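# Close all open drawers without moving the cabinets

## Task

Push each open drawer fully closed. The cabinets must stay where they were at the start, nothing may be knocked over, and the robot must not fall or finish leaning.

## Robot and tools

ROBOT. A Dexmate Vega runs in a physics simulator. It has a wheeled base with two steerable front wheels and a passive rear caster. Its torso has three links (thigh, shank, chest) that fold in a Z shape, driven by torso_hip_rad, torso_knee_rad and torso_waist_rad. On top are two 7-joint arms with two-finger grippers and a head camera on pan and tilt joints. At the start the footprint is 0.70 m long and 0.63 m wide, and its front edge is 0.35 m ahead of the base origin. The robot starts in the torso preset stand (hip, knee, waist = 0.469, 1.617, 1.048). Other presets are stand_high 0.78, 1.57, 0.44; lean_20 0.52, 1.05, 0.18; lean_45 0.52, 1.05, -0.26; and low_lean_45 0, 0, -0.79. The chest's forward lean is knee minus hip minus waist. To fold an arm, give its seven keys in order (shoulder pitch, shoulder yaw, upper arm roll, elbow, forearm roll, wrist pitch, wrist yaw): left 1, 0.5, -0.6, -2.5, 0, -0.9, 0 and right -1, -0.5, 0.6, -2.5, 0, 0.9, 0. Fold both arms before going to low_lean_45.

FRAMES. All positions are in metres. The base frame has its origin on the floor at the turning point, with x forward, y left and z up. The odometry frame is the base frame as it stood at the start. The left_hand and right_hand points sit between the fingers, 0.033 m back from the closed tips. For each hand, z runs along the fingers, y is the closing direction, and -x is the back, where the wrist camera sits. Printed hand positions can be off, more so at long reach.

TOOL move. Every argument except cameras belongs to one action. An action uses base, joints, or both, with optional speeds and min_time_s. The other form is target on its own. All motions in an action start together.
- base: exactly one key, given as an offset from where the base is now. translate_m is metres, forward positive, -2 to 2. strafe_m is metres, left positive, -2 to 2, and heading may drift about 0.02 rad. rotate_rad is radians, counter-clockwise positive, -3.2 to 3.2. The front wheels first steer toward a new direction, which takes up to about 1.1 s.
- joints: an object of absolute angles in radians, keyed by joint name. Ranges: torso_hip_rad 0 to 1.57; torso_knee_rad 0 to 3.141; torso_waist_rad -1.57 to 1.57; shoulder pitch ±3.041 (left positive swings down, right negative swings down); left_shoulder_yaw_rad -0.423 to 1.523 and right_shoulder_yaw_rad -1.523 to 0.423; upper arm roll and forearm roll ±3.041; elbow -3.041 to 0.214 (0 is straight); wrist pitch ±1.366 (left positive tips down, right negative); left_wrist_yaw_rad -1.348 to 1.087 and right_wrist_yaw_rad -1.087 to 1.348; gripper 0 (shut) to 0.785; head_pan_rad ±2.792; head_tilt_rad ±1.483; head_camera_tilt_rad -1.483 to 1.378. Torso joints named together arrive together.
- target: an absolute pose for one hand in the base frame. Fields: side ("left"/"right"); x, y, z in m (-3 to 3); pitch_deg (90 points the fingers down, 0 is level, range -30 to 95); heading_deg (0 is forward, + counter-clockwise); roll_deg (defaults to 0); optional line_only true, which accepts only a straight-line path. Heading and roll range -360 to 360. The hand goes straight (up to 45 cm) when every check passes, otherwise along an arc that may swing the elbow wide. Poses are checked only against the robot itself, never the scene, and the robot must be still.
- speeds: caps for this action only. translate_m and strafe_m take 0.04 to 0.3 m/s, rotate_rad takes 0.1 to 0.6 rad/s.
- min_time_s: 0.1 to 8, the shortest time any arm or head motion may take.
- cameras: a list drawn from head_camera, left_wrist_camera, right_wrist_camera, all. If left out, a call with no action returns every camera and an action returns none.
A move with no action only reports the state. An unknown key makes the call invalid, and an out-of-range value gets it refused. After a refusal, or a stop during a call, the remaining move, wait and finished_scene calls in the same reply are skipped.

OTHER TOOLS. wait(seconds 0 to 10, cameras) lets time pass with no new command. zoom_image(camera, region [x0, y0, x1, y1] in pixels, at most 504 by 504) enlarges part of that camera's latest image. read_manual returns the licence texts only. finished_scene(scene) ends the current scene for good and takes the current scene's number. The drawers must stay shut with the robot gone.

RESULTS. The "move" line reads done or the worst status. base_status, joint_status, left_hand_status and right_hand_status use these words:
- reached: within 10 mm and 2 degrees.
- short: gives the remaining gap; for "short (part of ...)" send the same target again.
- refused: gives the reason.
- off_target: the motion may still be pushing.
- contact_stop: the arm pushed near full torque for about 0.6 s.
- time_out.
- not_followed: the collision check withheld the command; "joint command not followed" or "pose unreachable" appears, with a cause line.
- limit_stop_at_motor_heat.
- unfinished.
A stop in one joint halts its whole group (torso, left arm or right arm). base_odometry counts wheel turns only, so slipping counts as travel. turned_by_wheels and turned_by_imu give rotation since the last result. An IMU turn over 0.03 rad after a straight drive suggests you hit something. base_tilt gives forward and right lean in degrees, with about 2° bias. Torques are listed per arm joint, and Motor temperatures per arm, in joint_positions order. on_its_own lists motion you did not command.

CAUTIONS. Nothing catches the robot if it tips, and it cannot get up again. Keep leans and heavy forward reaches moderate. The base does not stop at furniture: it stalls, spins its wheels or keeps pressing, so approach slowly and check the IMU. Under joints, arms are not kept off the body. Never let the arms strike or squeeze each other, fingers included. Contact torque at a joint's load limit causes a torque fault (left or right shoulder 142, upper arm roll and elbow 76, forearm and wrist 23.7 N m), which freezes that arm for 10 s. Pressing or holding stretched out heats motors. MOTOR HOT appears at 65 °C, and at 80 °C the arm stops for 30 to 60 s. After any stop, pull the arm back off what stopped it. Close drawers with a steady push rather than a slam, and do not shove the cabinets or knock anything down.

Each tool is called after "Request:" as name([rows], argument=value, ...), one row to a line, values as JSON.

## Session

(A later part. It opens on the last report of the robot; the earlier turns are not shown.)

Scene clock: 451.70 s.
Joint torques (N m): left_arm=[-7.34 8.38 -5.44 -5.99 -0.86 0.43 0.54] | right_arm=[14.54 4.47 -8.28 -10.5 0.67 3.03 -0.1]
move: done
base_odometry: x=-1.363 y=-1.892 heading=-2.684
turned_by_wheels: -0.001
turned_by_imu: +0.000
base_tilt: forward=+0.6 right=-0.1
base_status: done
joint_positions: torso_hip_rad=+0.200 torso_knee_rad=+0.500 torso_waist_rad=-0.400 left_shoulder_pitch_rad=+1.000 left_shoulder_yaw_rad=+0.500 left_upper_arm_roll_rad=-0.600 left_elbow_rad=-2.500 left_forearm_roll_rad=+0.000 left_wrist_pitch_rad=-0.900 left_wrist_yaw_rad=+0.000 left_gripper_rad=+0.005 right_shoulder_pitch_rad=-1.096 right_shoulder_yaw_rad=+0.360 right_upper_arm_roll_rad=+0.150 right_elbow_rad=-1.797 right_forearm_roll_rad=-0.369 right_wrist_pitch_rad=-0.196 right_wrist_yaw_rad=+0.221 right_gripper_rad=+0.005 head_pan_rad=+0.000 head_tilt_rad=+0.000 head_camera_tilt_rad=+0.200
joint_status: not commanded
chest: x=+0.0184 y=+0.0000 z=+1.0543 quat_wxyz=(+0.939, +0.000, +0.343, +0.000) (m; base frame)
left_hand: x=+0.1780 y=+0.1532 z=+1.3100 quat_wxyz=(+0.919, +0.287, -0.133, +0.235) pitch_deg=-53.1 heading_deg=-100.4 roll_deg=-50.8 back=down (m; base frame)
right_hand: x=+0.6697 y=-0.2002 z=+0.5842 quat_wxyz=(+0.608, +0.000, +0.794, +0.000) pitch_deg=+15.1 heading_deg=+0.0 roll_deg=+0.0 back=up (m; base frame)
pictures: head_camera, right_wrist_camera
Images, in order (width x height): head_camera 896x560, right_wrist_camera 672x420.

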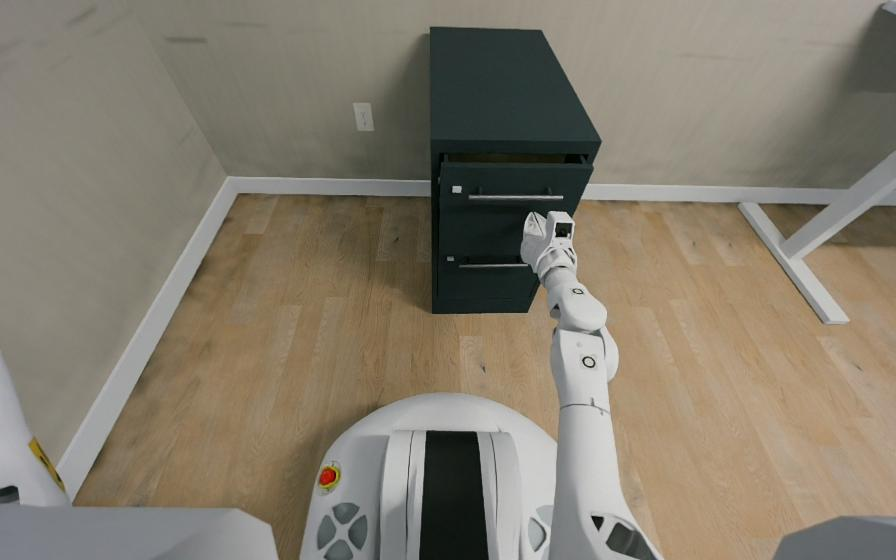

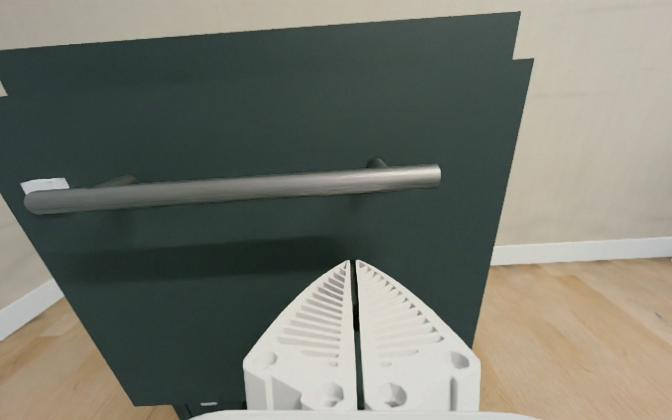

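Request:
move(base={"translate_m": 0.04}, speeds={"translate_m": 0.04}, cameras=["head_camera","right_wrist_camera"])

Request:
zoom_image(camera="head_camera", region=[400, 100, 640, 330])

Scene clock: 457.73 s.
Joint torques (N m): left_arm=[-5.83 5.94 -6.32 -3.2 -1.5 1.05 0.76] | right_arm=[14.15 4.72 -8.32 -10.96 0.69 3.15 -0.04]
move: done
base_odometry: x=-1.399 y=-1.910 heading=-2.684
turned_by_wheels: +0.000
turned_by_imu: +0.000
base_tilt: forward=+0.6 right=+0.0
base_status: done
joint_positions: torso_hip_rad=+0.200 torso_knee_rad=+0.500 torso_waist_rad=-0.400 left_shoulder_pitch_rad=+1.000 left_shoulder_yaw_rad=+0.500 left_upper_arm_roll_rad=-0.600 left_elbow_rad=-2.500 left_forearm_roll_rad=+0.000 left_wrist_pitch_rad=-0.900 left_wrist_yaw_rad=+0.000 left_gripper_rad=+0.005 right_shoulder_pitch_rad=-1.096 right_shoulder_yaw_rad=+0.360 right_upper_arm_roll_rad=+0.150 right_elbow_rad=-1.797 right_forearm_roll_rad=-0.369 right_wrist_pitch_rad=-0.196 right_wrist_yaw_rad=+0.221 right_gripper_rad=+0.005 head_pan_rad=+0.000 head_tilt_rad=+0.000 head_camera_tilt_rad=+0.200
joint_status: not commanded
chest: x=+0.0184 y=+0.0000 z=+1.0543 quat_wxyz=(+0.939, +0.000, +0.343, +0.000) (m; base frame)
left_hand: x=+0.1780 y=+0.1532 z=+1.3100 quat_wxyz=(+0.919, +0.287, -0.133, +0.235) pitch_deg=-53.1 heading_deg=-100.4 roll_deg=-50.8 back=down (m; base frame)
right_hand: x=+0.6697 y=-0.2002 z=+0.5842 quat_wxyz=(+0.608, +0.000, +0.794, +0.000) pitch_deg=+15.1 heading_deg=+0.0 roll_deg=+0.0 back=up (m; base frame)
pictures: head_camera, right_wrist_camera
Images, in order (width x height): head_camera 896x560, right_wrist_camera 672x420.

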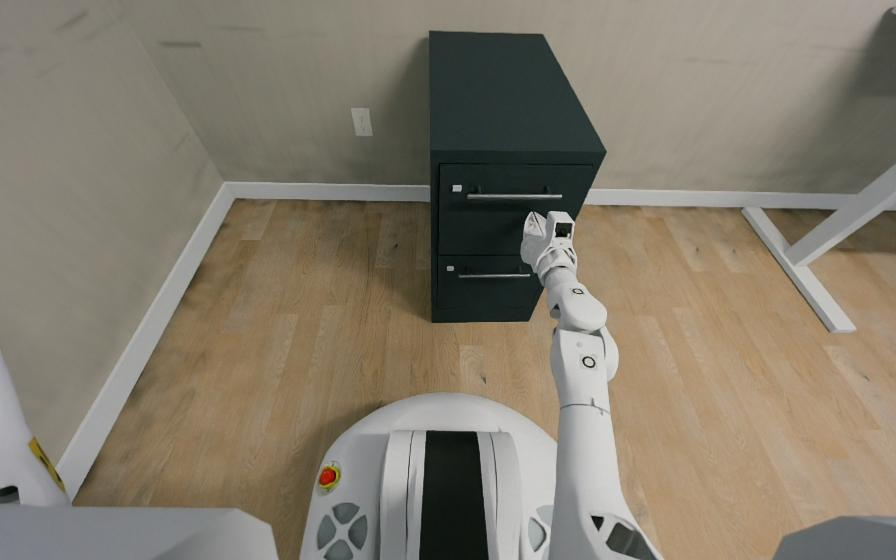

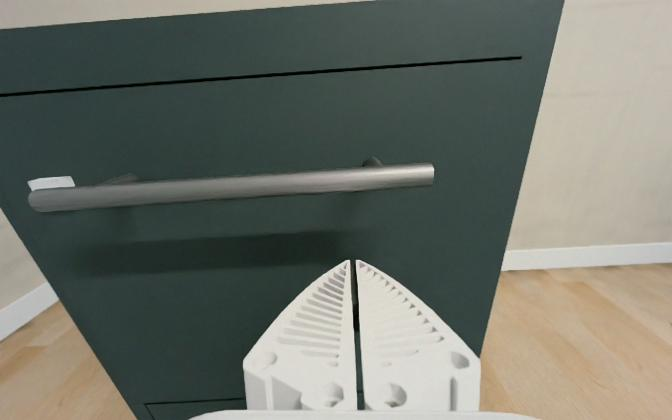

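Scaled by 2.100 from the camera's 896x560 image, which has a finer 960x600 frame.

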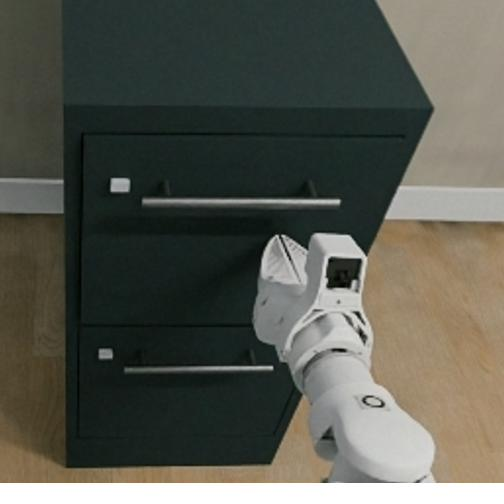

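Request:
move(base={"translate_m": 0.018}, speeds={"translate_m": 0.04}, cameras=["head_camera","right_wrist_camera"])

Request:
zoom_image(camera="head_camera", region=[420, 130, 620, 330])

Scene clock: 462.40 s.
Joint torques (N m): left_arm=[-4.93 7.48 -6.14 -4.8 -0.92 0.27 0.76] | right_arm=[18.29 4.16 -8.29 -10.9 0.71 4.15 -0.47]
move: done
base_odometry: x=-1.415 y=-1.918 heading=-2.685
turned_by_wheels: -0.001
turned_by_imu: +0.000
base_tilt: forward=+0.6 right=+0.0
base_status: done
joint_positions: torso_hip_rad=+0.200 torso_knee_rad=+0.500 torso_waist_rad=-0.400 left_shoulder_pitch_rad=+1.000 left_shoulder_yaw_rad=+0.500 left_upper_arm_roll_rad=-0.600 left_elbow_rad=-2.500 left_forearm_roll_rad=+0.000 left_wrist_pitch_rad=-0.900 left_wrist_yaw_rad=+0.000 left_gripper_rad=+0.005 right_shoulder_pitch_rad=-1.096 right_shoulder_yaw_rad=+0.360 right_upper_arm_roll_rad=+0.150 right_elbow_rad=-1.797 right_forearm_roll_rad=-0.369 right_wrist_pitch_rad=-0.196 right_wrist_yaw_rad=+0.222 right_gripper_rad=+0.005 head_pan_rad=+0.000 head_tilt_rad=+0.000 head_camera_tilt_rad=+0.200
joint_status: not commanded
chest: x=+0.0183 y=+0.0000 z=+1.0543 quat_wxyz=(+0.939, +0.000, +0.343, +0.000) (m; base frame)
left_hand: x=+0.1779 y=+0.1532 z=+1.3100 quat_wxyz=(+0.919, +0.287, -0.133, +0.235) pitch_deg=-53.1 heading_deg=-100.4 roll_deg=-50.8 back=down (m; base frame)
right_hand: x=+0.6695 y=-0.2001 z=+0.5839 quat_wxyz=(+0.608, +0.000, +0.794, +0.000) pitch_deg=+15.1 heading_deg=+0.0 roll_deg=+0.0 back=up (m; base frame)
pictures: head_camera, right_wrist_camera
Images, in order (width x height): head_camera 896x560, right_wrist_camera 672x420.

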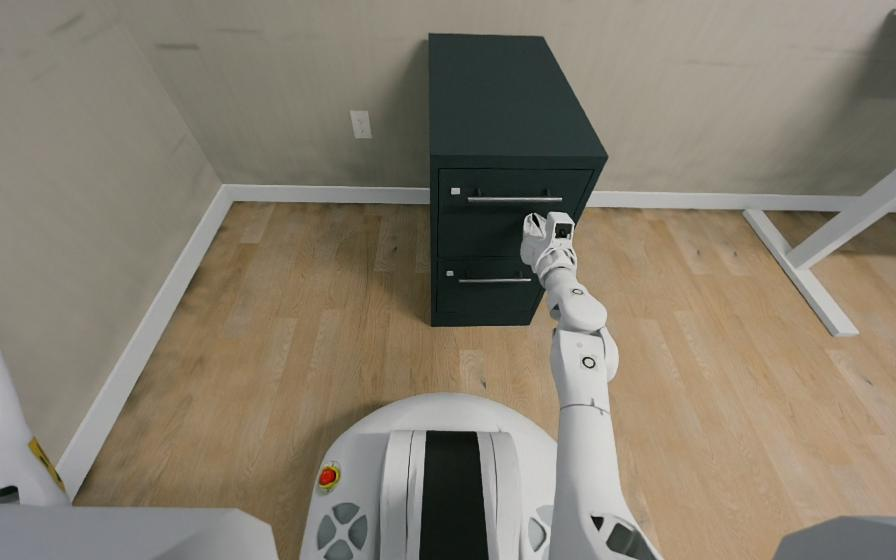

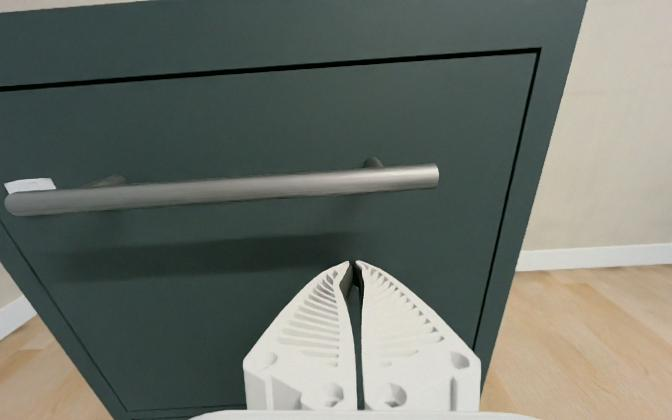

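Scaled by 2.520 from the camera's 896x560 image, which has a finer 960x600 frame.

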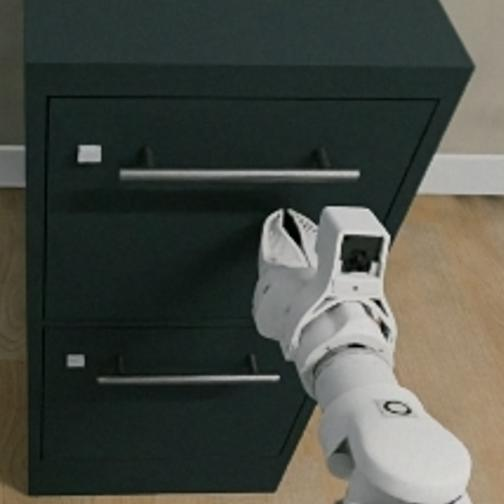

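Request:
move(base={"translate_m": -0.25})

Request:
move(base={"translate_m": -0.2}, joints={"right_shoulder_pitch_rad":-1,"right_shoulder_yaw_rad":-0.5,"right_upper_arm_roll_rad":0.6,"right_elbow_rad":-2.5,"right_forearm_roll_rad":0,"right_wrist_pitch_rad":0.9,"right_wrist_yaw_rad":0,"head_camera_tilt_rad":0.3,"torso_hip_rad":0.469,"torso_knee_rad":1.617,"torso_waist_rad":1.048}, cameras=["head_camera"])

Request:
move(base={"rotate_rad": -2.16}, cameras=["head_camera"])

Scene clock: 473.77 s.
Joint torques (N m): left_arm=[-5.27 8.27 -8.17 -3.62 0.09 1.05 0.69] | right_arm=[14.67 4.24 -8.18 -11.4 0.67 3.01 0.03]
move: done
base_odometry: x=-1.191 y=-1.807 heading=-2.685
turned_by_wheels: +0.000
turned_by_imu: +0.000
base_tilt: forward=+0.7 right=-0.1
base_status: done
joint_positions: torso_hip_rad=+0.200 torso_knee_rad=+0.500 torso_waist_rad=-0.400 left_shoulder_pitch_rad=+1.000 left_shoulder_yaw_rad=+0.500 left_upper_arm_roll_rad=-0.600 left_elbow_rad=-2.500 left_forearm_roll_rad=+0.000 left_wrist_pitch_rad=-0.900 left_wrist_yaw_rad=+0.000 left_gripper_rad=+0.005 right_shoulder_pitch_rad=-1.096 right_shoulder_yaw_rad=+0.360 right_upper_arm_roll_rad=+0.150 right_elbow_rad=-1.797 right_forearm_roll_rad=-0.369 right_wrist_pitch_rad=-0.196 right_wrist_yaw_rad=+0.221 right_gripper_rad=+0.005 head_pan_rad=+0.000 head_tilt_rad=+0.000 head_camera_tilt_rad=+0.200
joint_status: not commanded
chest: x=+0.0184 y=+0.0000 z=+1.0543 quat_wxyz=(+0.939, +0.000, +0.343, +0.000) (m; base frame)
left_hand: x=+0.1780 y=+0.1532 z=+1.3100 quat_wxyz=(+0.919, +0.287, -0.133, +0.235) pitch_deg=-53.1 heading_deg=-100.4 roll_deg=-50.8 back=down (m; base frame)
right_hand: x=+0.6697 y=-0.2002 z=+0.5842 quat_wxyz=(+0.608, +0.000, +0.794, +0.000) pitch_deg=+15.1 heading_deg=+0.0 roll_deg=+0.0 back=up (m; base frame)

Scene clock: 480.40 s.
Joint torques (N m): left_arm=[-6.5 3.67 -0.64 0.26 -1.1 3.3 0.55] | right_arm=[14.16 -6.96 4.31 -1.19 0.74 -1.96 -0.38]
move: done
base_odometry: x=-1.011 y=-1.718 heading=-2.686
turned_by_wheels: -0.001
turned_by_imu: +0.000
base_tilt: forward=+0.7 right=+0.0
base_status: done
joint_positions: torso_hip_rad=+0.469 torso_knee_rad=+1.617 torso_waist_rad=+1.048 left_shoulder_pitch_rad=+1.000 left_shoulder_yaw_rad=+0.500 left_upper_arm_roll_rad=-0.600 left_elbow_rad=-2.500 left_forearm_roll_rad=+0.000 left_wrist_pitch_rad=-0.900 left_wrist_yaw_rad=+0.000 left_gripper_rad=+0.005 right_shoulder_pitch_rad=-1.000 right_shoulder_yaw_rad=-0.500 right_upper_arm_roll_rad=+0.599 right_elbow_rad=-2.500 right_forearm_roll_rad=+0.000 right_wrist_pitch_rad=+0.900 right_wrist_yaw_rad=+0.000 right_gripper_rad=+0.005 head_pan_rad=+0.000 head_tilt_rad=+0.000 head_camera_tilt_rad=+0.300
joint_status: all done
chest: x=-0.0111 y=+0.0000 z=+1.4154 quat_wxyz=(+0.999, +0.000, +0.050, +0.000) (m; base frame)
left_hand: x=-0.0238 y=+0.1532 z=+1.7166 quat_wxyz=(+0.839, +0.205, -0.398, +0.310) pitch_deg=-36.8 heading_deg=-132.5 roll_deg=-6.9 back=down (m; base frame)
right_hand: x=-0.0235 y=-0.1536 z=+1.7169 quat_wxyz=(+0.839, -0.205, -0.398, -0.310) pitch_deg=-36.9 heading_deg=+132.5 roll_deg=+7.0 back=down (m; base frame)
pictures: head_camera
Images, in order (width x height): head_camera 896x560.

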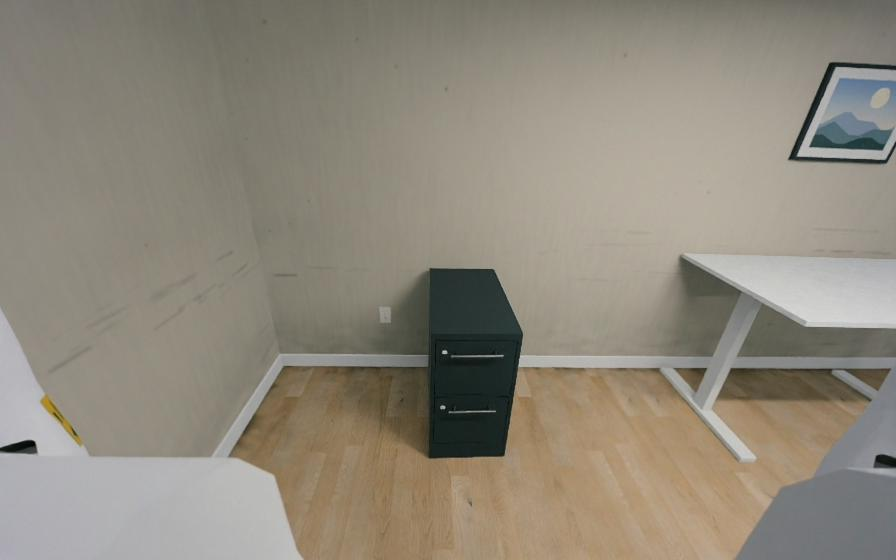

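Scene clock: 485.60 s.
Joint torques (N m): left_arm=[-8.19 4.19 -1.86 0.69 -0.03 1.48 0.48] | right_arm=[14.5 -6.62 3.94 -1.04 0.62 -1.69 -0.2]
move: done
base_odometry: x=-1.013 y=-1.719 heading=+1.434
turned_by_wheels: -2.163
turned_by_imu: -2.121
base_tilt: forward=+0.6 right=-0.1
base_status: done
joint_positions: torso_hip_rad=+0.469 torso_knee_rad=+1.617 torso_waist_rad=+1.048 left_shoulder_pitch_rad=+1.000 left_shoulder_yaw_rad=+0.500 left_upper_arm_roll_rad=-0.600 left_elbow_rad=-2.500 left_forearm_roll_rad=+0.000 left_wrist_pitch_rad=-0.900 left_wrist_yaw_rad=+0.000 left_gripper_rad=+0.005 right_shoulder_pitch_rad=-1.000 right_shoulder_yaw_rad=-0.500 right_upper_arm_roll_rad=+0.600 right_elbow_rad=-2.500 right_forearm_roll_rad=+0.000 right_wrist_pitch_rad=+0.900 right_wrist_yaw_rad=+0.000 right_gripper_rad=+0.005 head_pan_rad=+0.000 head_tilt_rad=+0.000 head_camera_tilt_rad=+0.300
joint_status: not commanded
chest: x=-0.0111 y=+0.0000 z=+1.4154 quat_wxyz=(+0.999, +0.000, +0.050, +0.000) (m; base frame)
left_hand: x=-0.0238 y=+0.1532 z=+1.7166 quat_wxyz=(+0.839, +0.205, -0.398, +0.310) pitch_deg=-36.8 heading_deg=-132.5 roll_deg=-6.9 back=down (m; base frame)
right_hand: x=-0.0238 y=-0.1534 z=+1.7167 quat_wxyz=(+0.839, -0.205, -0.398, -0.310) pitch_deg=-36.8 heading_deg=+132.5 roll_deg=+7.0 back=down (m; base frame)
pictures: head_camera
Images, in order (width x height): head_camera 896x560.

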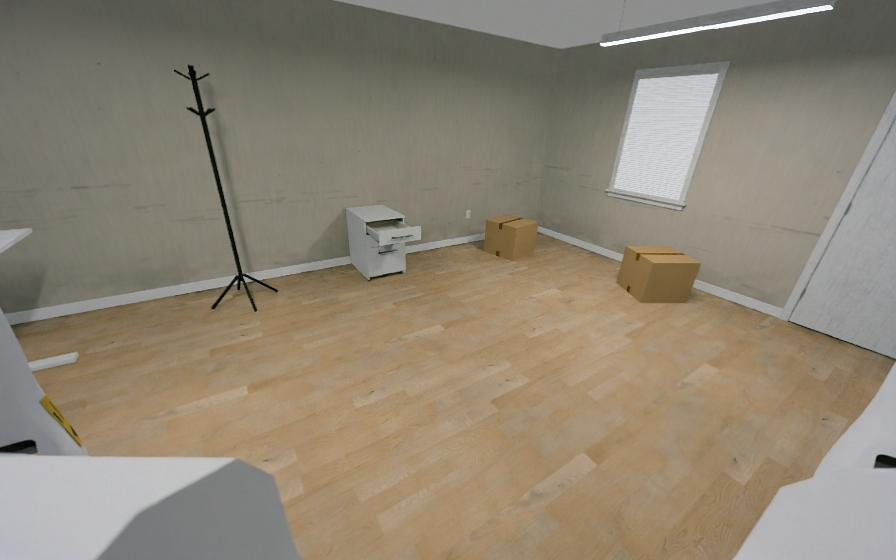

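Request:
move(base={"translate_m": 1.7}, joints={"head_camera_tilt_rad":0.45})

Request:
move(base={"rotate_rad": 0.45}, cameras=["head_camera"])

Scene clock: 503.20 s.
Joint torques (N m): left_arm=[-7.28 2.86 -2.62 1.62 -0.71 1.6 0.08] | right_arm=[13.68 -6.11 3.89 -0.56 0.59 -2.47 -0.22]
move: done
base_odometry: x=-0.785 y=-0.034 heading=+1.433
turned_by_wheels: -0.001
turned_by_imu: +0.001
base_tilt: forward=+0.7 right=-0.1
base_status: done
joint_positions: torso_hip_rad=+0.469 torso_knee_rad=+1.617 torso_waist_rad=+1.048 left_shoulder_pitch_rad=+1.000 left_shoulder_yaw_rad=+0.500 left_upper_arm_roll_rad=-0.600 left_elbow_rad=-2.500 left_forearm_roll_rad=+0.000 left_wrist_pitch_rad=-0.900 left_wrist_yaw_rad=+0.000 left_gripper_rad=+0.005 right_shoulder_pitch_rad=-1.000 right_shoulder_yaw_rad=-0.500 right_upper_arm_roll_rad=+0.600 right_elbow_rad=-2.500 right_forearm_roll_rad=+0.000 right_wrist_pitch_rad=+0.900 right_wrist_yaw_rad=+0.000 right_gripper_rad=+0.005 head_pan_rad=+0.000 head_tilt_rad=+0.000 head_camera_tilt_rad=+0.450
joint_status: all done
chest: x=-0.0111 y=+0.0000 z=+1.4155 quat_wxyz=(+0.999, +0.000, +0.050, +0.000) (m; base frame)
left_hand: x=-0.0238 y=+0.1532 z=+1.7166 quat_wxyz=(+0.839, +0.205, -0.398, +0.310) pitch_deg=-36.8 heading_deg=-132.5 roll_deg=-6.9 back=down (m; base frame)
right_hand: x=-0.0238 y=-0.1534 z=+1.7167 quat_wxyz=(+0.839, -0.205, -0.398, -0.310) pitch_deg=-36.8 heading_deg=+132.5 roll_deg=+7.0 back=down (m; base frame)

Scene clock: 505.53 s.
Joint torques (N m): left_arm=[-7.76 6.06 0.3 1.84 0.07 2.2 0.5] | right_arm=[14.3 -6.55 4.05 -0.73 0.61 -1.41 -0.27]
move: done
base_odometry: x=-0.785 y=-0.034 heading=+1.884
turned_by_wheels: +0.450
turned_by_imu: +0.440
base_tilt: forward=+0.6 right=+0.0
base_status: done
joint_positions: torso_hip_rad=+0.469 torso_knee_rad=+1.617 torso_waist_rad=+1.048 left_shoulder_pitch_rad=+1.000 left_shoulder_yaw_rad=+0.500 left_upper_arm_roll_rad=-0.600 left_elbow_rad=-2.500 left_forearm_roll_rad=+0.000 left_wrist_pitch_rad=-0.900 left_wrist_yaw_rad=+0.000 left_gripper_rad=+0.005 right_shoulder_pitch_rad=-1.000 right_shoulder_yaw_rad=-0.500 right_upper_arm_roll_rad=+0.600 right_elbow_rad=-2.500 right_forearm_roll_rad=+0.000 right_wrist_pitch_rad=+0.900 right_wrist_yaw_rad=+0.000 right_gripper_rad=+0.005 head_pan_rad=+0.000 head_tilt_rad=+0.000 head_camera_tilt_rad=+0.450
joint_status: not commanded
chest: x=-0.0111 y=+0.0000 z=+1.4155 quat_wxyz=(+0.999, +0.000, +0.050, +0.000) (m; base frame)
left_hand: x=-0.0238 y=+0.1532 z=+1.7166 quat_wxyz=(+0.839, +0.205, -0.398, +0.310) pitch_deg=-36.8 heading_deg=-132.5 roll_deg=-6.9 back=down (m; base frame)
right_hand: x=-0.0238 y=-0.1534 z=+1.7167 quat_wxyz=(+0.839, -0.205, -0.398, -0.310) pitch_deg=-36.8 heading_deg=+132.5 roll_deg=+7.0 back=down (m; base frame)
pictures: head_camera
Images, in order (width x height): head_camera 896x560.

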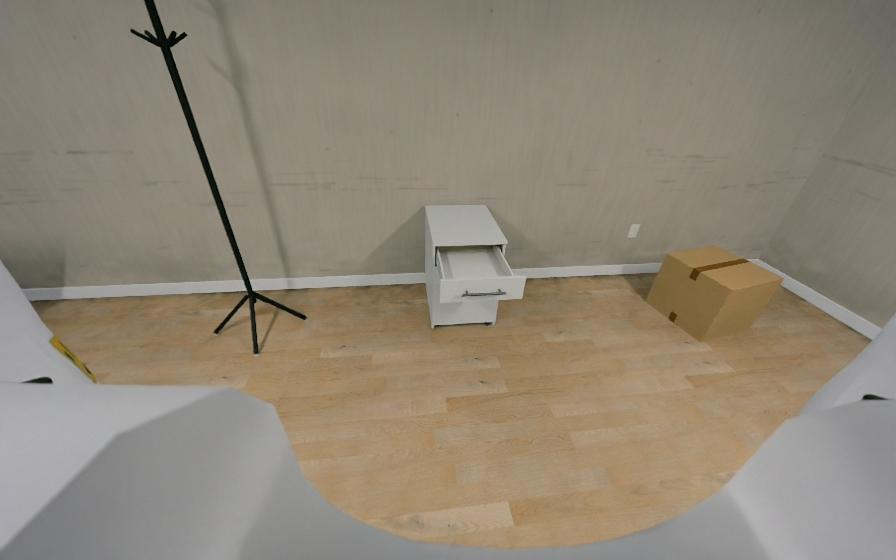

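Request:
move(base={"rotate_rad": 0.14})

Request:
move(base={"strafe_m": -0.16})

Request:
move(base={"translate_m": 0.4}, joints={"torso_hip_rad":0.2,"torso_knee_rad":0.5,"torso_waist_rad":-0.4}, cameras=["head_camera"])

Scene clock: 516.90 s.
Joint torques (N m): left_arm=[-9.19 6.56 -3.14 2.3 -0.07 2.14 -0.03] | right_arm=[13.34 -6.63 3.71 -0.88 0.52 -1.79 -0.25]
move: done
base_odometry: x=-0.785 y=-0.034 heading=+2.024
turned_by_wheels: +0.140
turned_by_imu: +0.138
base_tilt: forward=+0.7 right=+0.0
base_status: done
joint_positions: torso_hip_rad=+0.469 torso_knee_rad=+1.617 torso_waist_rad=+1.048 left_shoulder_pitch_rad=+1.000 left_shoulder_yaw_rad=+0.500 left_upper_arm_roll_rad=-0.600 left_elbow_rad=-2.500 left_forearm_roll_rad=+0.000 left_wrist_pitch_rad=-0.900 left_wrist_yaw_rad=+0.000 left_gripper_rad=+0.005 right_shoulder_pitch_rad=-1.000 right_shoulder_yaw_rad=-0.500 right_upper_arm_roll_rad=+0.600 right_elbow_rad=-2.500 right_forearm_roll_rad=+0.000 right_wrist_pitch_rad=+0.900 right_wrist_yaw_rad=+0.000 right_gripper_rad=+0.005 head_pan_rad=+0.000 head_tilt_rad=+0.000 head_camera_tilt_rad=+0.450
joint_status: not commanded
chest: x=-0.0111 y=+0.0000 z=+1.4155 quat_wxyz=(+0.999, +0.000, +0.050, +0.000) (m; base frame)
left_hand: x=-0.0238 y=+0.1532 z=+1.7166 quat_wxyz=(+0.839, +0.205, -0.398, +0.310) pitch_deg=-36.8 heading_deg=-132.5 roll_deg=-6.9 back=down (m; base frame)
right_hand: x=-0.0238 y=-0.1534 z=+1.7167 quat_wxyz=(+0.839, -0.205, -0.398, -0.310) pitch_deg=-36.8 heading_deg=+132.5 roll_deg=+7.0 back=down (m; base frame)

Scene clock: 520.37 s.
Joint torques (N m): left_arm=[-9.09 6.59 -1.58 1.84 -0.1 1.73 0.77] | right_arm=[14.09 -6.14 3.38 -1.28 0.43 -2.21 -0.29]
move: done
base_odometry: x=-0.642 y=+0.036 heading=+2.021
turned_by_wheels: -0.002
turned_by_imu: -0.001
base_tilt: forward=+0.7 right=-0.1
base_status: done
joint_positions: torso_hip_rad=+0.469 torso_knee_rad=+1.617 torso_waist_rad=+1.048 left_shoulder_pitch_rad=+1.000 left_shoulder_yaw_rad=+0.500 left_upper_arm_roll_rad=-0.600 left_elbow_rad=-2.500 left_forearm_roll_rad=+0.000 left_wrist_pitch_rad=-0.900 left_wrist_yaw_rad=+0.000 left_gripper_rad=+0.005 right_shoulder_pitch_rad=-1.000 right_shoulder_yaw_rad=-0.500 right_upper_arm_roll_rad=+0.600 right_elbow_rad=-2.500 right_forearm_roll_rad=+0.000 right_wrist_pitch_rad=+0.900 right_wrist_yaw_rad=+0.000 right_gripper_rad=+0.005 head_pan_rad=+0.000 head_tilt_rad=+0.000 head_camera_tilt_rad=+0.450
joint_status: not commanded
chest: x=-0.0111 y=+0.0000 z=+1.4155 quat_wxyz=(+0.999, +0.000, +0.050, +0.000) (m; base frame)
left_hand: x=-0.0239 y=+0.1532 z=+1.7166 quat_wxyz=(+0.839, +0.205, -0.398, +0.310) pitch_deg=-36.8 heading_deg=-132.5 roll_deg=-6.9 back=down (m; base frame)
right_hand: x=-0.0239 y=-0.1534 z=+1.7167 quat_wxyz=(+0.839, -0.205, -0.398, -0.310) pitch_deg=-36.8 heading_deg=+132.5 roll_deg=+7.0 back=down (m; base frame)

Scene clock: 527.00 s.
Joint torques (N m): left_arm=[-4.64 7.71 -5.65 -3.31 -0.88 1.44 0.78] | right_arm=[10.69 -7.12 5.87 -3.56 1.11 -1.92 -0.93]
move: done
base_odometry: x=-0.817 y=+0.396 heading=+2.022
turned_by_wheels: +0.000
turned_by_imu: +0.002
base_tilt: forward=+0.7 right=-0.1
base_status: done
joint_positions: torso_hip_rad=+0.200 torso_knee_rad=+0.500 torso_waist_rad=-0.400 left_shoulder_pitch_rad=+1.000 left_shoulder_yaw_rad=+0.500 left_upper_arm_roll_rad=-0.600 left_elbow_rad=-2.500 left_forearm_roll_rad=+0.000 left_wrist_pitch_rad=-0.900 left_wrist_yaw_rad=+0.000 left_gripper_rad=+0.005 right_shoulder_pitch_rad=-1.000 right_shoulder_yaw_rad=-0.500 right_upper_arm_roll_rad=+0.600 right_elbow_rad=-2.500 right_forearm_roll_rad=+0.000 right_wrist_pitch_rad=+0.900 right_wrist_yaw_rad=+0.000 right_gripper_rad=+0.005 head_pan_rad=+0.000 head_tilt_rad=+0.000 head_camera_tilt_rad=+0.450
joint_status: all done
chest: x=+0.0184 y=+0.0000 z=+1.0543 quat_wxyz=(+0.939, +0.000, +0.343, +0.000) (m; base frame)
left_hand: x=+0.1779 y=+0.1532 z=+1.3101 quat_wxyz=(+0.919, +0.287, -0.133, +0.235) pitch_deg=-53.1 heading_deg=-100.4 roll_deg=-50.8 back=down (m; base frame)
right_hand: x=+0.1779 y=-0.1534 z=+1.3101 quat_wxyz=(+0.919, -0.287, -0.133, -0.235) pitch_deg=-53.1 heading_deg=+100.4 roll_deg=+50.9 back=down (m; base frame)
pictures: head_camera
Images, in order (width x height): head_camera 896x560.

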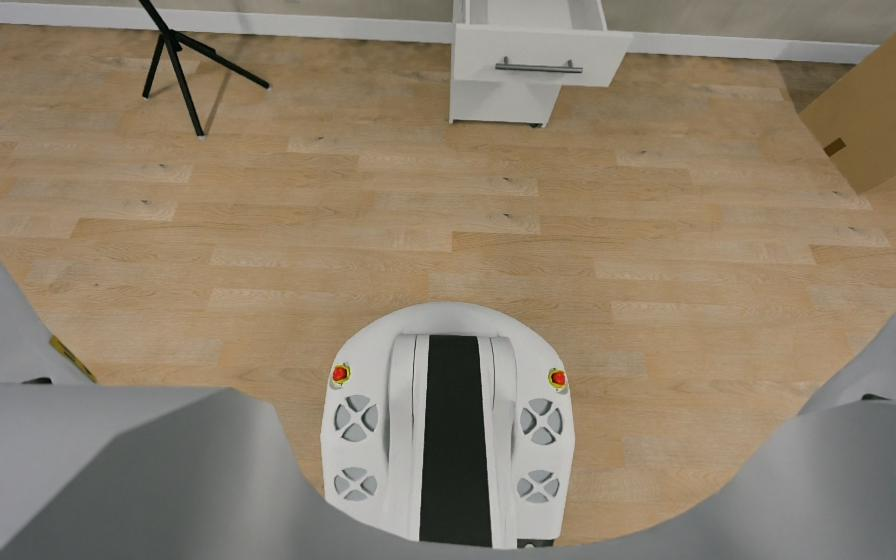

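Request:
move(base={"rotate_rad": -0.06})

Request:
move(target={"side":"right","x":0.67,"y":-0.165,"z":0.6,"pitch_deg":15,"heading_deg":0}, cameras=["head_camera","right_wrist_camera"])

Scene clock: 539.23 s.
Joint torques (N m): left_arm=[-5.32 6.24 -6.21 -2.7 -1.31 1.25 0.8] | right_arm=[11.11 -7.48 6.18 -4.01 1.3 -0.95 -1.1]
move: done
base_odometry: x=-0.817 y=+0.396 heading=+1.962
turned_by_wheels: -0.060
turned_by_imu: -0.056
base_tilt: forward=+0.6 right=-0.1
base_status: done
joint_positions: torso_hip_rad=+0.200 torso_knee_rad=+0.500 torso_waist_rad=-0.400 left_shoulder_pitch_rad=+1.000 left_shoulder_yaw_rad=+0.500 left_upper_arm_roll_rad=-0.600 left_elbow_rad=-2.500 left_forearm_roll_rad=+0.000 left_wrist_pitch_rad=-0.900 left_wrist_yaw_rad=+0.000 left_gripper_rad=+0.005 right_shoulder_pitch_rad=-1.000 right_shoulder_yaw_rad=-0.500 right_upper_arm_roll_rad=+0.600 right_elbow_rad=-2.500 right_forearm_roll_rad=+0.000 right_wrist_pitch_rad=+0.900 right_wrist_yaw_rad=+0.000 right_gripper_rad=+0.005 head_pan_rad=+0.000 head_tilt_rad=+0.000 head_camera_tilt_rad=+0.450
joint_status: not commanded
chest: x=+0.0184 y=+0.0000 z=+1.0543 quat_wxyz=(+0.939, +0.000, +0.343, +0.000) (m; base frame)
left_hand: x=+0.1779 y=+0.1532 z=+1.3101 quat_wxyz=(+0.919, +0.287, -0.133, +0.235) pitch_deg=-53.1 heading_deg=-100.4 roll_deg=-50.8 back=down (m; base frame)
right_hand: x=+0.1779 y=-0.1534 z=+1.3101 quat_wxyz=(+0.919, -0.287, -0.133, -0.235) pitch_deg=-53.1 heading_deg=+100.4 roll_deg=+50.9 back=down (m; base frame)

Scene clock: 544.60 s.
Joint torques (N m): left_arm=[-4.19 6.41 -7.17 -3.17 -0.43 1.19 0.64] | right_arm=[16.3 0.79 0.64 -8.18 -1.09 1.93 -0.11]
move: done
base_odometry: x=-0.817 y=+0.396 heading=+1.962
turned_by_wheels: +0.000
turned_by_imu: +0.001
base_tilt: forward=+0.6 right=-0.1
base_status: not commanded
joint_positions: torso_hip_rad=+0.200 torso_knee_rad=+0.500 torso_waist_rad=-0.400 left_shoulder_pitch_rad=+1.000 left_shoulder_yaw_rad=+0.500 left_upper_arm_roll_rad=-0.600 left_elbow_rad=-2.500 left_forearm_roll_rad=+0.000 left_wrist_pitch_rad=-0.900 left_wrist_yaw_rad=+0.000 left_gripper_rad=+0.005 right_shoulder_pitch_rad=-0.955 right_shoulder_yaw_rad=-0.476 right_upper_arm_roll_rad=-0.491 right_elbow_rad=-1.852 right_forearm_roll_rad=+0.508 right_wrist_pitch_rad=-0.178 right_wrist_yaw_rad=-0.570 right_gripper_rad=+0.005 head_pan_rad=+0.000 head_tilt_rad=+0.000 head_camera_tilt_rad=+0.450
joint_status: not commanded
chest: x=+0.0184 y=+0.0000 z=+1.0543 quat_wxyz=(+0.939, +0.000, +0.343, +0.000) (m; base frame)
left_hand: x=+0.1779 y=+0.1532 z=+1.3101 quat_wxyz=(+0.919, +0.287, -0.133, +0.235) pitch_deg=-53.1 heading_deg=-100.4 roll_deg=-50.8 back=down (m; base frame)
right_hand: x=+0.6720 y=-0.1669 z=+0.6057 quat_wxyz=(+0.613, +0.001, +0.790, +0.000) pitch_deg=+14.4 heading_deg=-0.1 roll_deg=+0.1 back=up (m; base frame)
right_hand_status: reached (checked arc [a long move; over the whole arc the hand travels 1.10 m to end 0.86 m from its start, up to 0.28 m off the straight line; right_upper_arm_roll_rad turns most, 1.10 rad; on the way or at its end the hand turns up to 126 deg from its attitude at the start], planned for 3.8 s): 6 mm and 0.6 deg off.
pictures: head_camera, right_wrist_camera
Images, in order (width x height): head_camera 896x560, right_wrist_camera 672x420.

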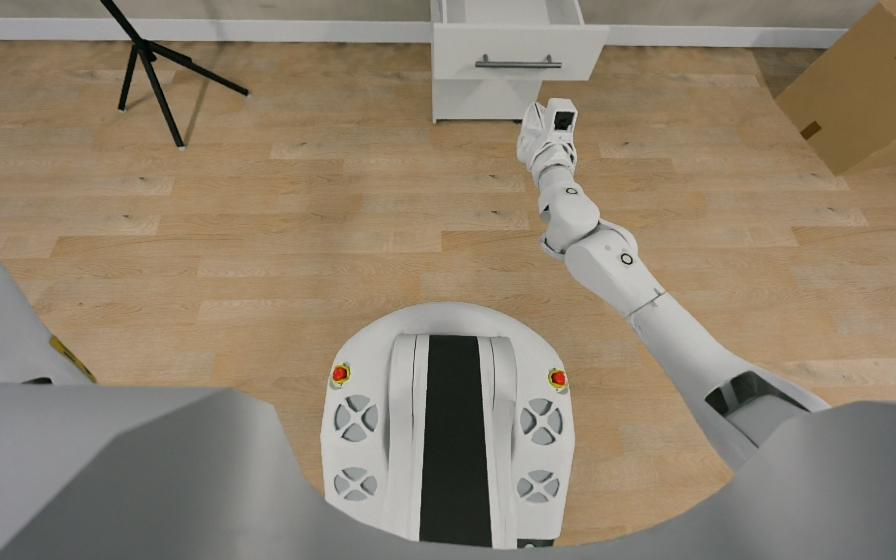

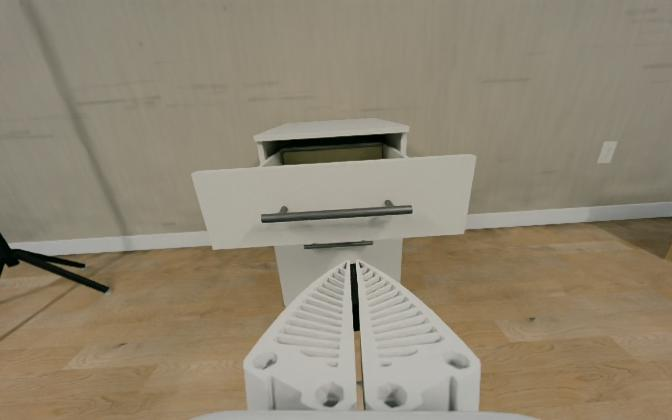

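Request:
move(base={"translate_m": 0.25}, speeds={"translate_m": 0.1}, joints={"head_camera_tilt_rad":0.25}, cameras=["head_camera","right_wrist_camera"])

Scene clock: 557.87 s.
Joint torques (N m): left_arm=[-4.98 4.51 -5.29 -3.81 -1.25 1.71 0.38] | right_arm=[14.22 -0.01 3.59 -9.26 -1.32 2.33 0]
move: done
base_odometry: x=-0.913 y=+0.627 heading=+1.961
turned_by_wheels: -0.001
turned_by_imu: +0.001
base_tilt: forward=+0.7 right=-0.1
base_status: done
joint_positions: torso_hip_rad=+0.200 torso_knee_rad=+0.500 torso_waist_rad=-0.400 left_shoulder_pitch_rad=+1.000 left_shoulder_yaw_rad=+0.500 left_upper_arm_roll_rad=-0.600 left_elbow_rad=-2.500 left_forearm_roll_rad=+0.000 left_wrist_pitch_rad=-0.900 left_wrist_yaw_rad=+0.000 left_gripper_rad=+0.005 right_shoulder_pitch_rad=-0.955 right_shoulder_yaw_rad=-0.476 right_upper_arm_roll_rad=-0.497 right_elbow_rad=-1.848 right_forearm_roll_rad=+0.511 right_wrist_pitch_rad=-0.184 right_wrist_yaw_rad=-0.573 right_gripper_rad=+0.005 head_pan_rad=+0.000 head_tilt_rad=+0.000 head_camera_tilt_rad=+0.250
joint_status: all done
chest: x=+0.0184 y=+0.0000 z=+1.0543 quat_wxyz=(+0.939, +0.000, +0.343, +0.000) (m; base frame)
left_hand: x=+0.1779 y=+0.1532 z=+1.3100 quat_wxyz=(+0.919, +0.287, -0.133, +0.235) pitch_deg=-53.1 heading_deg=-100.4 roll_deg=-50.8 back=down (m; base frame)
right_hand: x=+0.6698 y=-0.1650 z=+0.5995 quat_wxyz=(+0.608, +0.000, +0.794, +0.000) pitch_deg=+15.0 heading_deg=+0.0 roll_deg=+0.0 back=up (m; base frame)
pictures: head_camera, right_wrist_camera
Images, in order (width x height): head_camera 896x560, right_wrist_camera 672x420.

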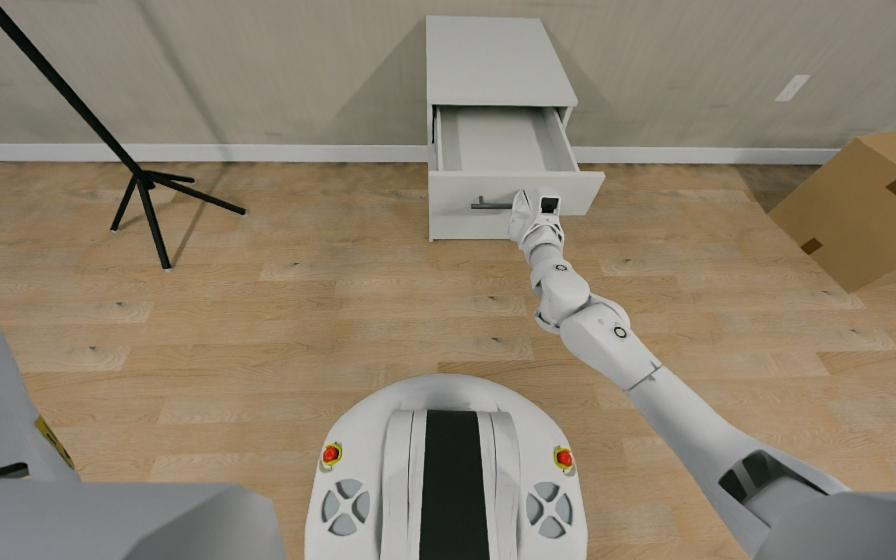

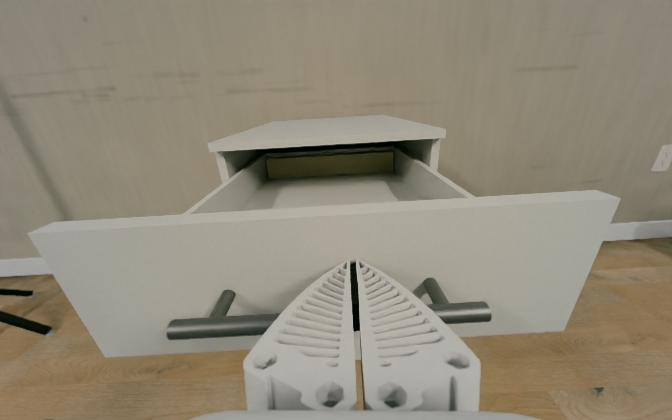

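Request:
move(base={"translate_m": 0.17}, speeds={"translate_m": 0.06}, cameras=["head_camera","right_wrist_camera"])

Scene clock: 565.57 s.
Joint torques (N m): left_arm=[-7.3 7.69 -5.91 -4.18 -0.12 1.76 0.84] | right_arm=[14.77 -0.02 3.74 -8.59 -1.27 2.31 -0.29]
move: done
base_odometry: x=-0.978 y=+0.784 heading=+1.961
turned_by_wheels: +0.000
turned_by_imu: +0.001
base_tilt: forward=+0.7 right=-0.1
base_status: done
joint_positions: torso_hip_rad=+0.200 torso_knee_rad=+0.500 torso_waist_rad=-0.400 left_shoulder_pitch_rad=+1.000 left_shoulder_yaw_rad=+0.500 left_upper_arm_roll_rad=-0.600 left_elbow_rad=-2.500 left_forearm_roll_rad=+0.000 left_wrist_pitch_rad=-0.900 left_wrist_yaw_rad=+0.000 left_gripper_rad=+0.005 right_shoulder_pitch_rad=-0.955 right_shoulder_yaw_rad=-0.476 right_upper_arm_roll_rad=-0.497 right_elbow_rad=-1.848 right_forearm_roll_rad=+0.511 right_wrist_pitch_rad=-0.184 right_wrist_yaw_rad=-0.573 right_gripper_rad=+0.005 head_pan_rad=+0.000 head_tilt_rad=+0.000 head_camera_tilt_rad=+0.250
joint_status: not commanded
chest: x=+0.0184 y=+0.0000 z=+1.0543 quat_wxyz=(+0.939, +0.000, +0.343, +0.000) (m; base frame)
left_hand: x=+0.1780 y=+0.1532 z=+1.3100 quat_wxyz=(+0.919, +0.287, -0.133, +0.235) pitch_deg=-53.1 heading_deg=-100.4 roll_deg=-50.8 back=down (m; base frame)
right_hand: x=+0.6698 y=-0.1650 z=+0.5995 quat_wxyz=(+0.608, +0.000, +0.794, +0.000) pitch_deg=+15.1 heading_deg=+0.0 roll_deg=+0.0 back=up (m; base frame)
pictures: head_camera, right_wrist_camera
Images, in order (width x height): head_camera 896x560, right_wrist_camera 672x420.

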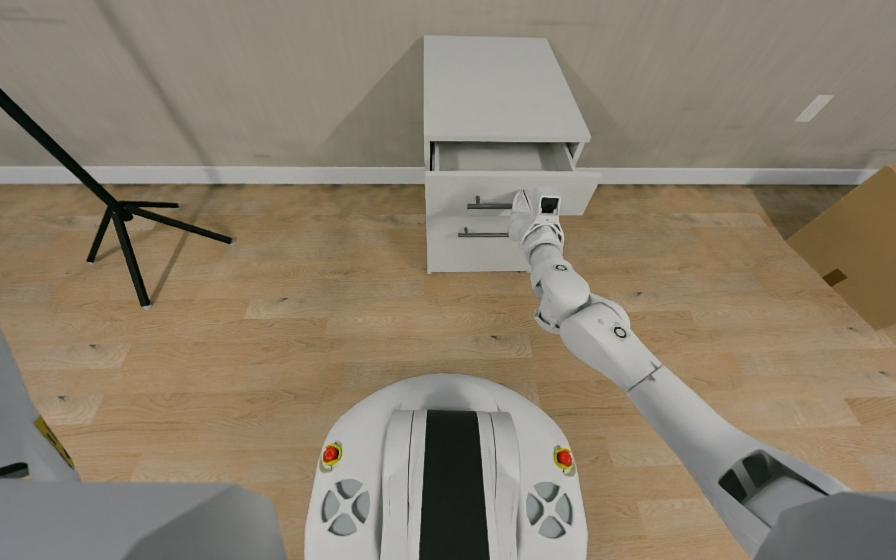

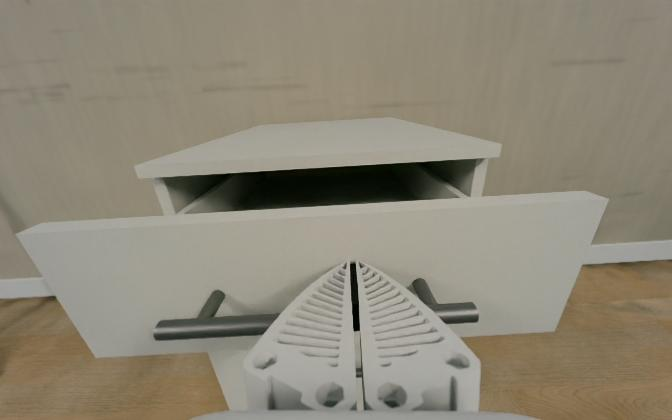

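Request:
move(base={"translate_m": 0.08}, speeds={"translate_m": 0.05}, cameras=["head_camera","right_wrist_camera"])

Scene clock: 570.27 s.
Joint torques (N m): left_arm=[-4.2 5.9 -6.29 -5.12 -1.19 0.21 1.02] | right_arm=[15.08 0.53 3.7 -8.45 -1.35 2.61 -0.19]
move: done
base_odometry: x=-1.009 y=+0.857 heading=+1.960
turned_by_wheels: -0.001
turned_by_imu: +0.000
base_tilt: forward=+0.6 right=-0.1
base_status: done
joint_positions: torso_hip_rad=+0.200 torso_knee_rad=+0.500 torso_waist_rad=-0.400 left_shoulder_pitch_rad=+1.000 left_shoulder_yaw_rad=+0.500 left_upper_arm_roll_rad=-0.600 left_elbow_rad=-2.500 left_forearm_roll_rad=+0.000 left_wrist_pitch_rad=-0.900 left_wrist_yaw_rad=+0.000 left_gripper_rad=+0.005 right_shoulder_pitch_rad=-0.955 right_shoulder_yaw_rad=-0.476 right_upper_arm_roll_rad=-0.497 right_elbow_rad=-1.848 right_forearm_roll_rad=+0.511 right_wrist_pitch_rad=-0.184 right_wrist_yaw_rad=-0.573 right_gripper_rad=+0.005 head_pan_rad=+0.000 head_tilt_rad=+0.000 head_camera_tilt_rad=+0.250
joint_status: not commanded
chest: x=+0.0184 y=+0.0000 z=+1.0543 quat_wxyz=(+0.939, +0.000, +0.343, +0.000) (m; base frame)
left_hand: x=+0.1780 y=+0.1532 z=+1.3100 quat_wxyz=(+0.919, +0.287, -0.133, +0.235) pitch_deg=-53.1 heading_deg=-100.4 roll_deg=-50.8 back=down (m; base frame)
right_hand: x=+0.6698 y=-0.1650 z=+0.5995 quat_wxyz=(+0.608, +0.000, +0.794, +0.000) pitch_deg=+15.1 heading_deg=+0.0 roll_deg=+0.0 back=up (m; base frame)
pictures: head_camera, right_wrist_camera
Images, in order (width x height): head_camera 896x560, right_wrist_camera 672x420.

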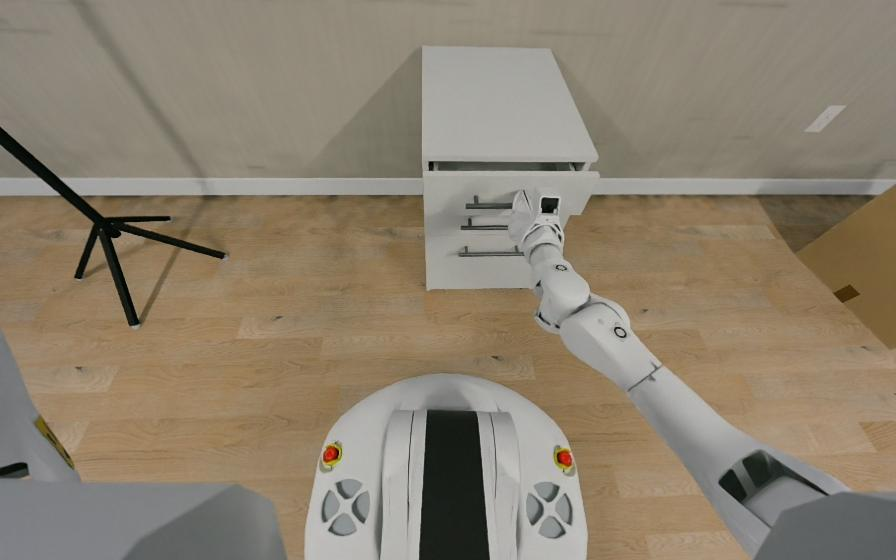

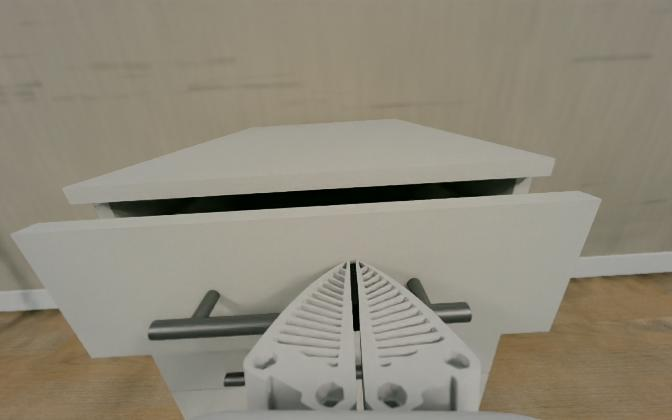

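Request:
move(base={"translate_m": 0.035}, speeds={"translate_m": 0.04}, cameras=["head_camera","right_wrist_camera"])

Scene clock: 575.20 s.
Joint torques (N m): left_arm=[-4.45 5.73 -5.6 -3.56 -0.86 1.03 0.96] | right_arm=[15.03 0.24 4.06 -8.82 -1.39 2.13 -0.11]
move: done
base_odometry: x=-1.022 y=+0.890 heading=+1.960
turned_by_wheels: -0.001
turned_by_imu: +0.000
base_tilt: forward=+0.7 right=-0.1
base_status: done
joint_positions: torso_hip_rad=+0.200 torso_knee_rad=+0.500 torso_waist_rad=-0.400 left_shoulder_pitch_rad=+1.000 left_shoulder_yaw_rad=+0.500 left_upper_arm_roll_rad=-0.600 left_elbow_rad=-2.500 left_forearm_roll_rad=+0.000 left_wrist_pitch_rad=-0.900 left_wrist_yaw_rad=+0.000 left_gripper_rad=+0.005 right_shoulder_pitch_rad=-0.955 right_shoulder_yaw_rad=-0.476 right_upper_arm_roll_rad=-0.497 right_elbow_rad=-1.848 right_forearm_roll_rad=+0.511 right_wrist_pitch_rad=-0.184 right_wrist_yaw_rad=-0.573 right_gripper_rad=+0.005 head_pan_rad=+0.000 head_tilt_rad=+0.000 head_camera_tilt_rad=+0.250
joint_status: not commanded
chest: x=+0.0184 y=+0.0000 z=+1.0543 quat_wxyz=(+0.939, +0.000, +0.343, +0.000) (m; base frame)
left_hand: x=+0.1780 y=+0.1532 z=+1.3100 quat_wxyz=(+0.919, +0.287, -0.133, +0.235) pitch_deg=-53.1 heading_deg=-100.4 roll_deg=-50.8 back=down (m; base frame)
right_hand: x=+0.6698 y=-0.1650 z=+0.5994 quat_wxyz=(+0.608, +0.000, +0.794, +0.000) pitch_deg=+15.1 heading_deg=+0.0 roll_deg=+0.0 back=up (m; base frame)
pictures: head_camera, right_wrist_camera
Images, in order (width x height): head_camera 896x560, right_wrist_camera 672x420.

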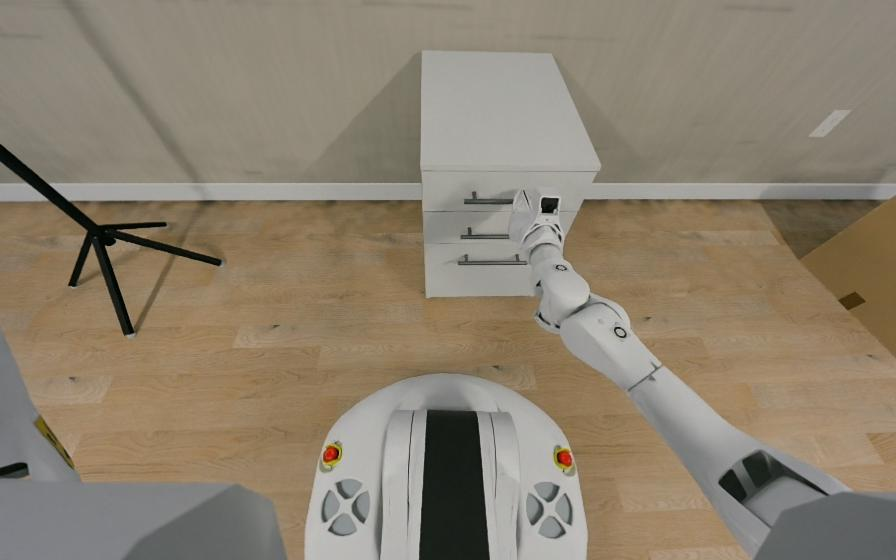

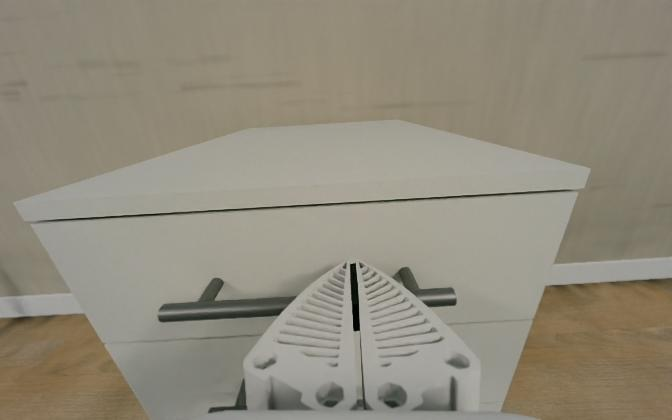

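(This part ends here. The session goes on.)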